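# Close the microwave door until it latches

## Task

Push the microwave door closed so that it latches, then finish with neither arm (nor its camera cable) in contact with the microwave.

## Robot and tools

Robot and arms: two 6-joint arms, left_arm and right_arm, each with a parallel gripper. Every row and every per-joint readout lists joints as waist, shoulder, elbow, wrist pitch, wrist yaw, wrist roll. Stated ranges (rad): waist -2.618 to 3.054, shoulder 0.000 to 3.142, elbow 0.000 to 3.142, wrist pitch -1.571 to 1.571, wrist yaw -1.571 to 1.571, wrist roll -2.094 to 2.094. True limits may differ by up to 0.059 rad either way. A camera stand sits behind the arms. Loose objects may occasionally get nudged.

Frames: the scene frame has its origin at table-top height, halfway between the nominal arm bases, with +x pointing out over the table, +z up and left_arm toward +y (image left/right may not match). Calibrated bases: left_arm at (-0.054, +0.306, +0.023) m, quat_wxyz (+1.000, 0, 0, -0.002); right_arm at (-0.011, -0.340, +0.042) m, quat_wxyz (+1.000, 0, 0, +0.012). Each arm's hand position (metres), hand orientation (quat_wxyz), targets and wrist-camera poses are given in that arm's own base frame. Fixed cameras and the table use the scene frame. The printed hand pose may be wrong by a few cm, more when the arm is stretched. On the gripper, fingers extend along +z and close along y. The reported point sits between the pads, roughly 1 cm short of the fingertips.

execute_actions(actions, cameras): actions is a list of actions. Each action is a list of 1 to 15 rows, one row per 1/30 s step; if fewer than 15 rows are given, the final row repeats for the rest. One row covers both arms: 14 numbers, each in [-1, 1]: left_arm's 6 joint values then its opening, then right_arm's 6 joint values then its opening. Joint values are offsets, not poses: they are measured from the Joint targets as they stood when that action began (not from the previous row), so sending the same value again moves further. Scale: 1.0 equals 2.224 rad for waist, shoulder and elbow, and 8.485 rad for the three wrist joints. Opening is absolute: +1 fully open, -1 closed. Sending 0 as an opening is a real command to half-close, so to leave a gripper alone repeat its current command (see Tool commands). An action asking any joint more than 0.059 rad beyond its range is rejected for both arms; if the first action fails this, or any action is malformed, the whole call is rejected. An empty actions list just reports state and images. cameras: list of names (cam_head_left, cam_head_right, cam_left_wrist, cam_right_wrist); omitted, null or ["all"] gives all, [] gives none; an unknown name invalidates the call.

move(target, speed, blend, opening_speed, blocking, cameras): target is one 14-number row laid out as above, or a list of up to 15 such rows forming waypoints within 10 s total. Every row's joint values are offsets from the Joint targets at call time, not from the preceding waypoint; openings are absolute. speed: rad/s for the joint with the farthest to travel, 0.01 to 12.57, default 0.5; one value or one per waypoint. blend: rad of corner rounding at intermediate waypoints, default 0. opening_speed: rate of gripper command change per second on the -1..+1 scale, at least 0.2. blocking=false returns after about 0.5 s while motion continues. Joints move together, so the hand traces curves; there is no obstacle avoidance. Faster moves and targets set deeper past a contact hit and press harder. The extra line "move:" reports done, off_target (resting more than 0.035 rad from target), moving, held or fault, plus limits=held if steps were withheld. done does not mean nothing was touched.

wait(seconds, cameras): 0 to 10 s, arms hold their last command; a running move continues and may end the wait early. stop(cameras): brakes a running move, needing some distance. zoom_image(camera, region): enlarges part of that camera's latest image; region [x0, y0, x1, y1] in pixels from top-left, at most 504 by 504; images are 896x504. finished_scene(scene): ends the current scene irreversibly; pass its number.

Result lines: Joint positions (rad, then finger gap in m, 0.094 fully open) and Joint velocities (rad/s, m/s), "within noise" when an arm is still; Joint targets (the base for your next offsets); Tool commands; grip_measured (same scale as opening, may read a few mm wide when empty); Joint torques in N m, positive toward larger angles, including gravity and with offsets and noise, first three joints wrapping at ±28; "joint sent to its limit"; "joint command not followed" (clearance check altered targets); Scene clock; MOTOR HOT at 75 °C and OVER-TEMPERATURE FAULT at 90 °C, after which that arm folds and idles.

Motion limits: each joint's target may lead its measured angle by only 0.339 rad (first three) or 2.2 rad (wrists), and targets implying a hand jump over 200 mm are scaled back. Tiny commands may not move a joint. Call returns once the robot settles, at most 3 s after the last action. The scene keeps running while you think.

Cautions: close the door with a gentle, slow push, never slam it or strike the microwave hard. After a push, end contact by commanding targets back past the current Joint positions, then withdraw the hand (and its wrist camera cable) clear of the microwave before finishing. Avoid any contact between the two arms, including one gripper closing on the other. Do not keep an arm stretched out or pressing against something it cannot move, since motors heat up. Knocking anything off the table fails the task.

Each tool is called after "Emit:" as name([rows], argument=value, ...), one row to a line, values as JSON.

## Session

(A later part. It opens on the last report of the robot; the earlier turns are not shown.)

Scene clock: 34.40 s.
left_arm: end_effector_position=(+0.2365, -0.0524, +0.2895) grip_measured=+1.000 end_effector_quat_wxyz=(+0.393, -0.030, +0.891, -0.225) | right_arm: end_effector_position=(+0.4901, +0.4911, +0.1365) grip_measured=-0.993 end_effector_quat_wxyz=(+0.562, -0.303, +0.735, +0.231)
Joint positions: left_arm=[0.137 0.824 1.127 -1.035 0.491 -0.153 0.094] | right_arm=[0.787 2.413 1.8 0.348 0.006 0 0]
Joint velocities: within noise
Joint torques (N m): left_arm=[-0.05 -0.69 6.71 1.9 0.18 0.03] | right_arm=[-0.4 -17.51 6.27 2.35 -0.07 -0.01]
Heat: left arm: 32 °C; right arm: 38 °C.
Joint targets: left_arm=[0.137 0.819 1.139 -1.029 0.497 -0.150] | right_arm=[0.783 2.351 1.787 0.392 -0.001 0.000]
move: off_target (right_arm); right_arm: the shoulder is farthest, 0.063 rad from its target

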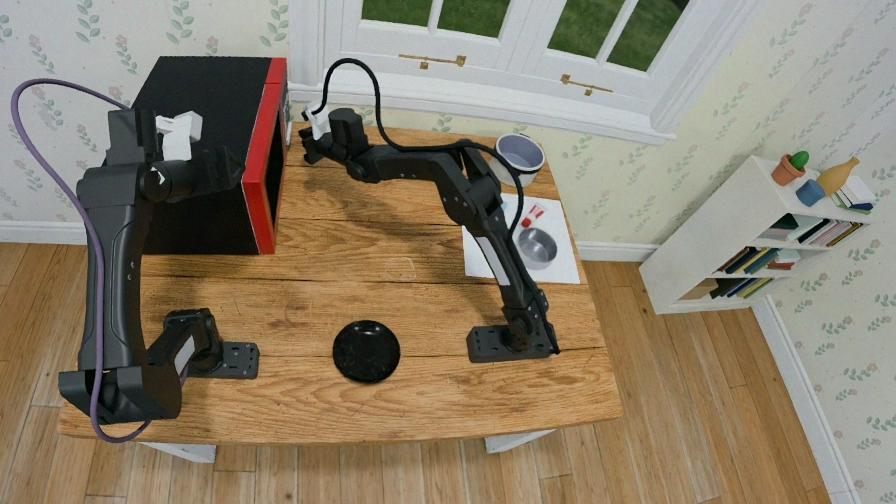

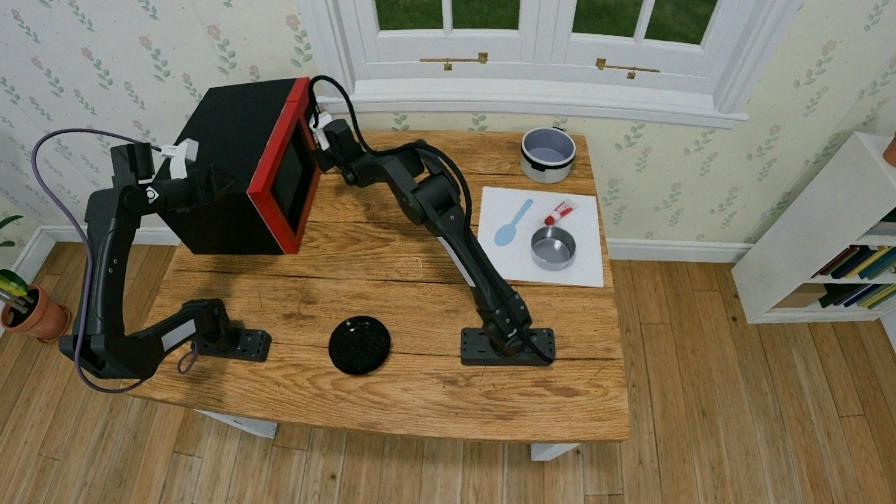

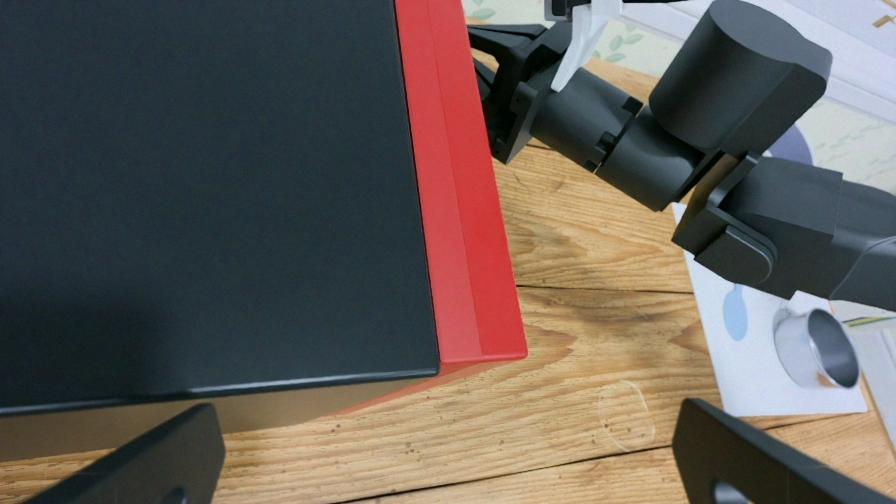

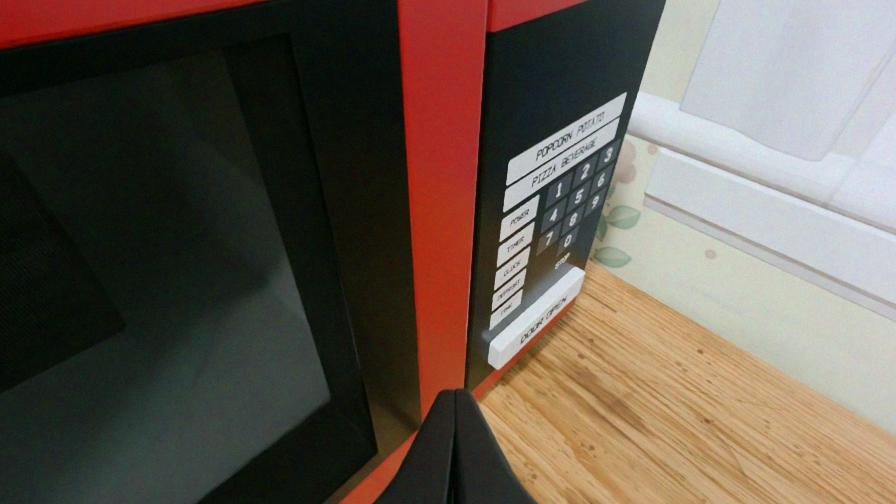

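Same resting state as in scene 1. I'll retreat a bit more, then finish.

Emit:
move(target=[0,0,0,0,0,0,1,-0.025,-0.2,-0.3,0.02,0,0,-1], speed=0.4, cameras=["cam_head_left","cam_left_wrist","cam_right_wrist"])

Emit:
zoom_image(camera="cam_head_left", region=[240, 50, 340, 150])

Scene clock: 36.97 s.
left_arm: end_effector_position=(+0.2365, -0.0524, +0.2895) grip_measured=+1.000 end_effector_quat_wxyz=(+0.393, -0.030, +0.891, -0.225) | right_arm: end_effector_position=(+0.4223, +0.3808, +0.1487) grip_measured=-0.993 end_effector_quat_wxyz=(+0.552, -0.288, +0.754, +0.210)
Joint positions: left_arm=[0.137 0.824 1.127 -1.035 0.491 -0.153 0.094] | right_arm=[0.734 1.956 1.132 0.516 0.006 0 0]
Joint velocities: within noise
Joint torques (N m): left_arm=[-0.05 -0.72 6.69 1.9 0.19 0.03] | right_arm=[-0.61 -12.79 5.87 2.29 -0.07 -0.04]
Heat: left arm: 33 °C; right arm: 39 °C.
Joint targets: left_arm=[0.137 0.819 1.139 -1.029 0.497 -0.150] | right_arm=[0.728 1.906 1.120 0.562 -0.001 0.000]
move: off_target (right_arm); right_arm: the shoulder is farthest, 0.050 rad from its target
Images, in order (width x height): cam_head_left 896x504, cam_left_wrist 896x504, cam_right_wrist 896x504.

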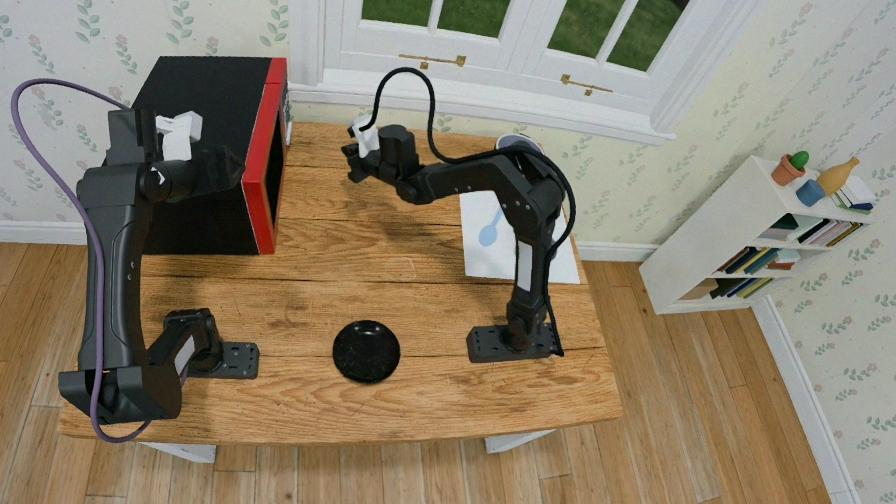

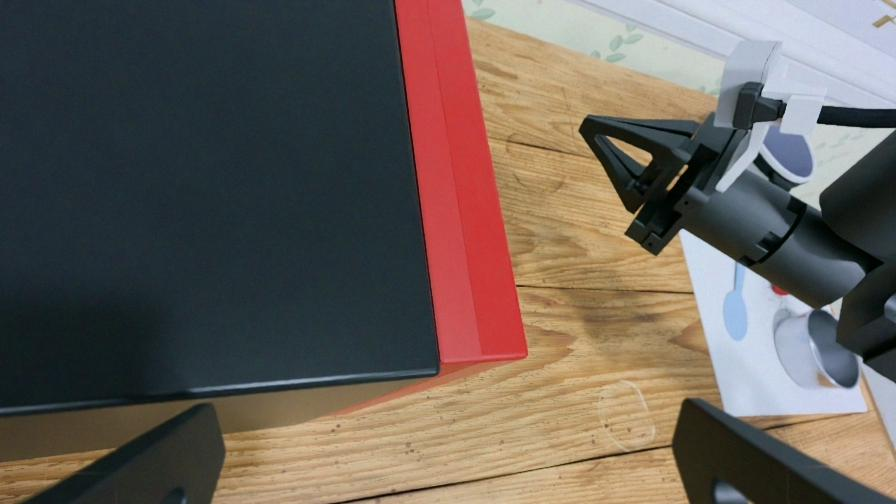

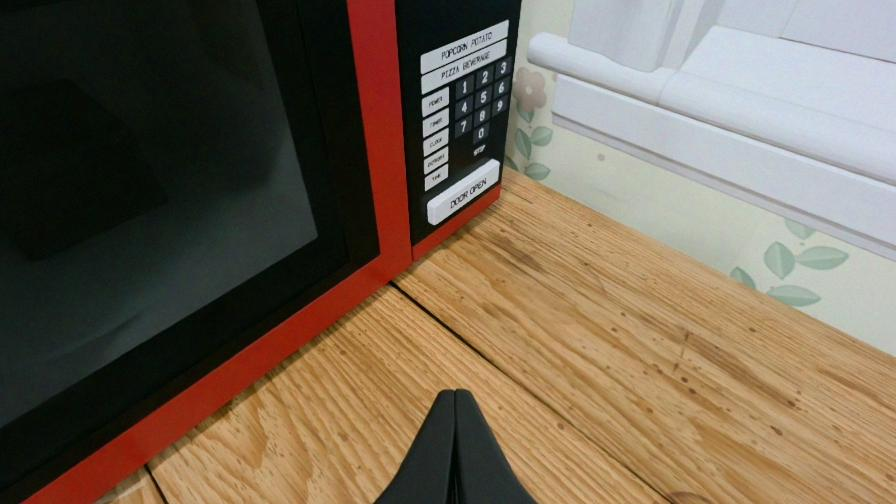

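Scaled by 5.040 from the camera's 896x504 image, which has a finer 1280x720 frame.

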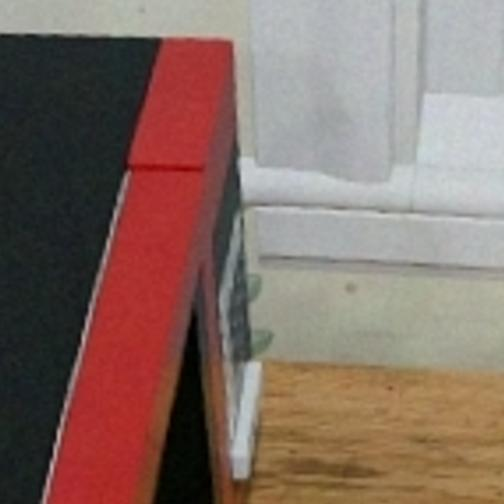

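Emit:
finished_scene(scene=2)

The scene is finished: the task was done.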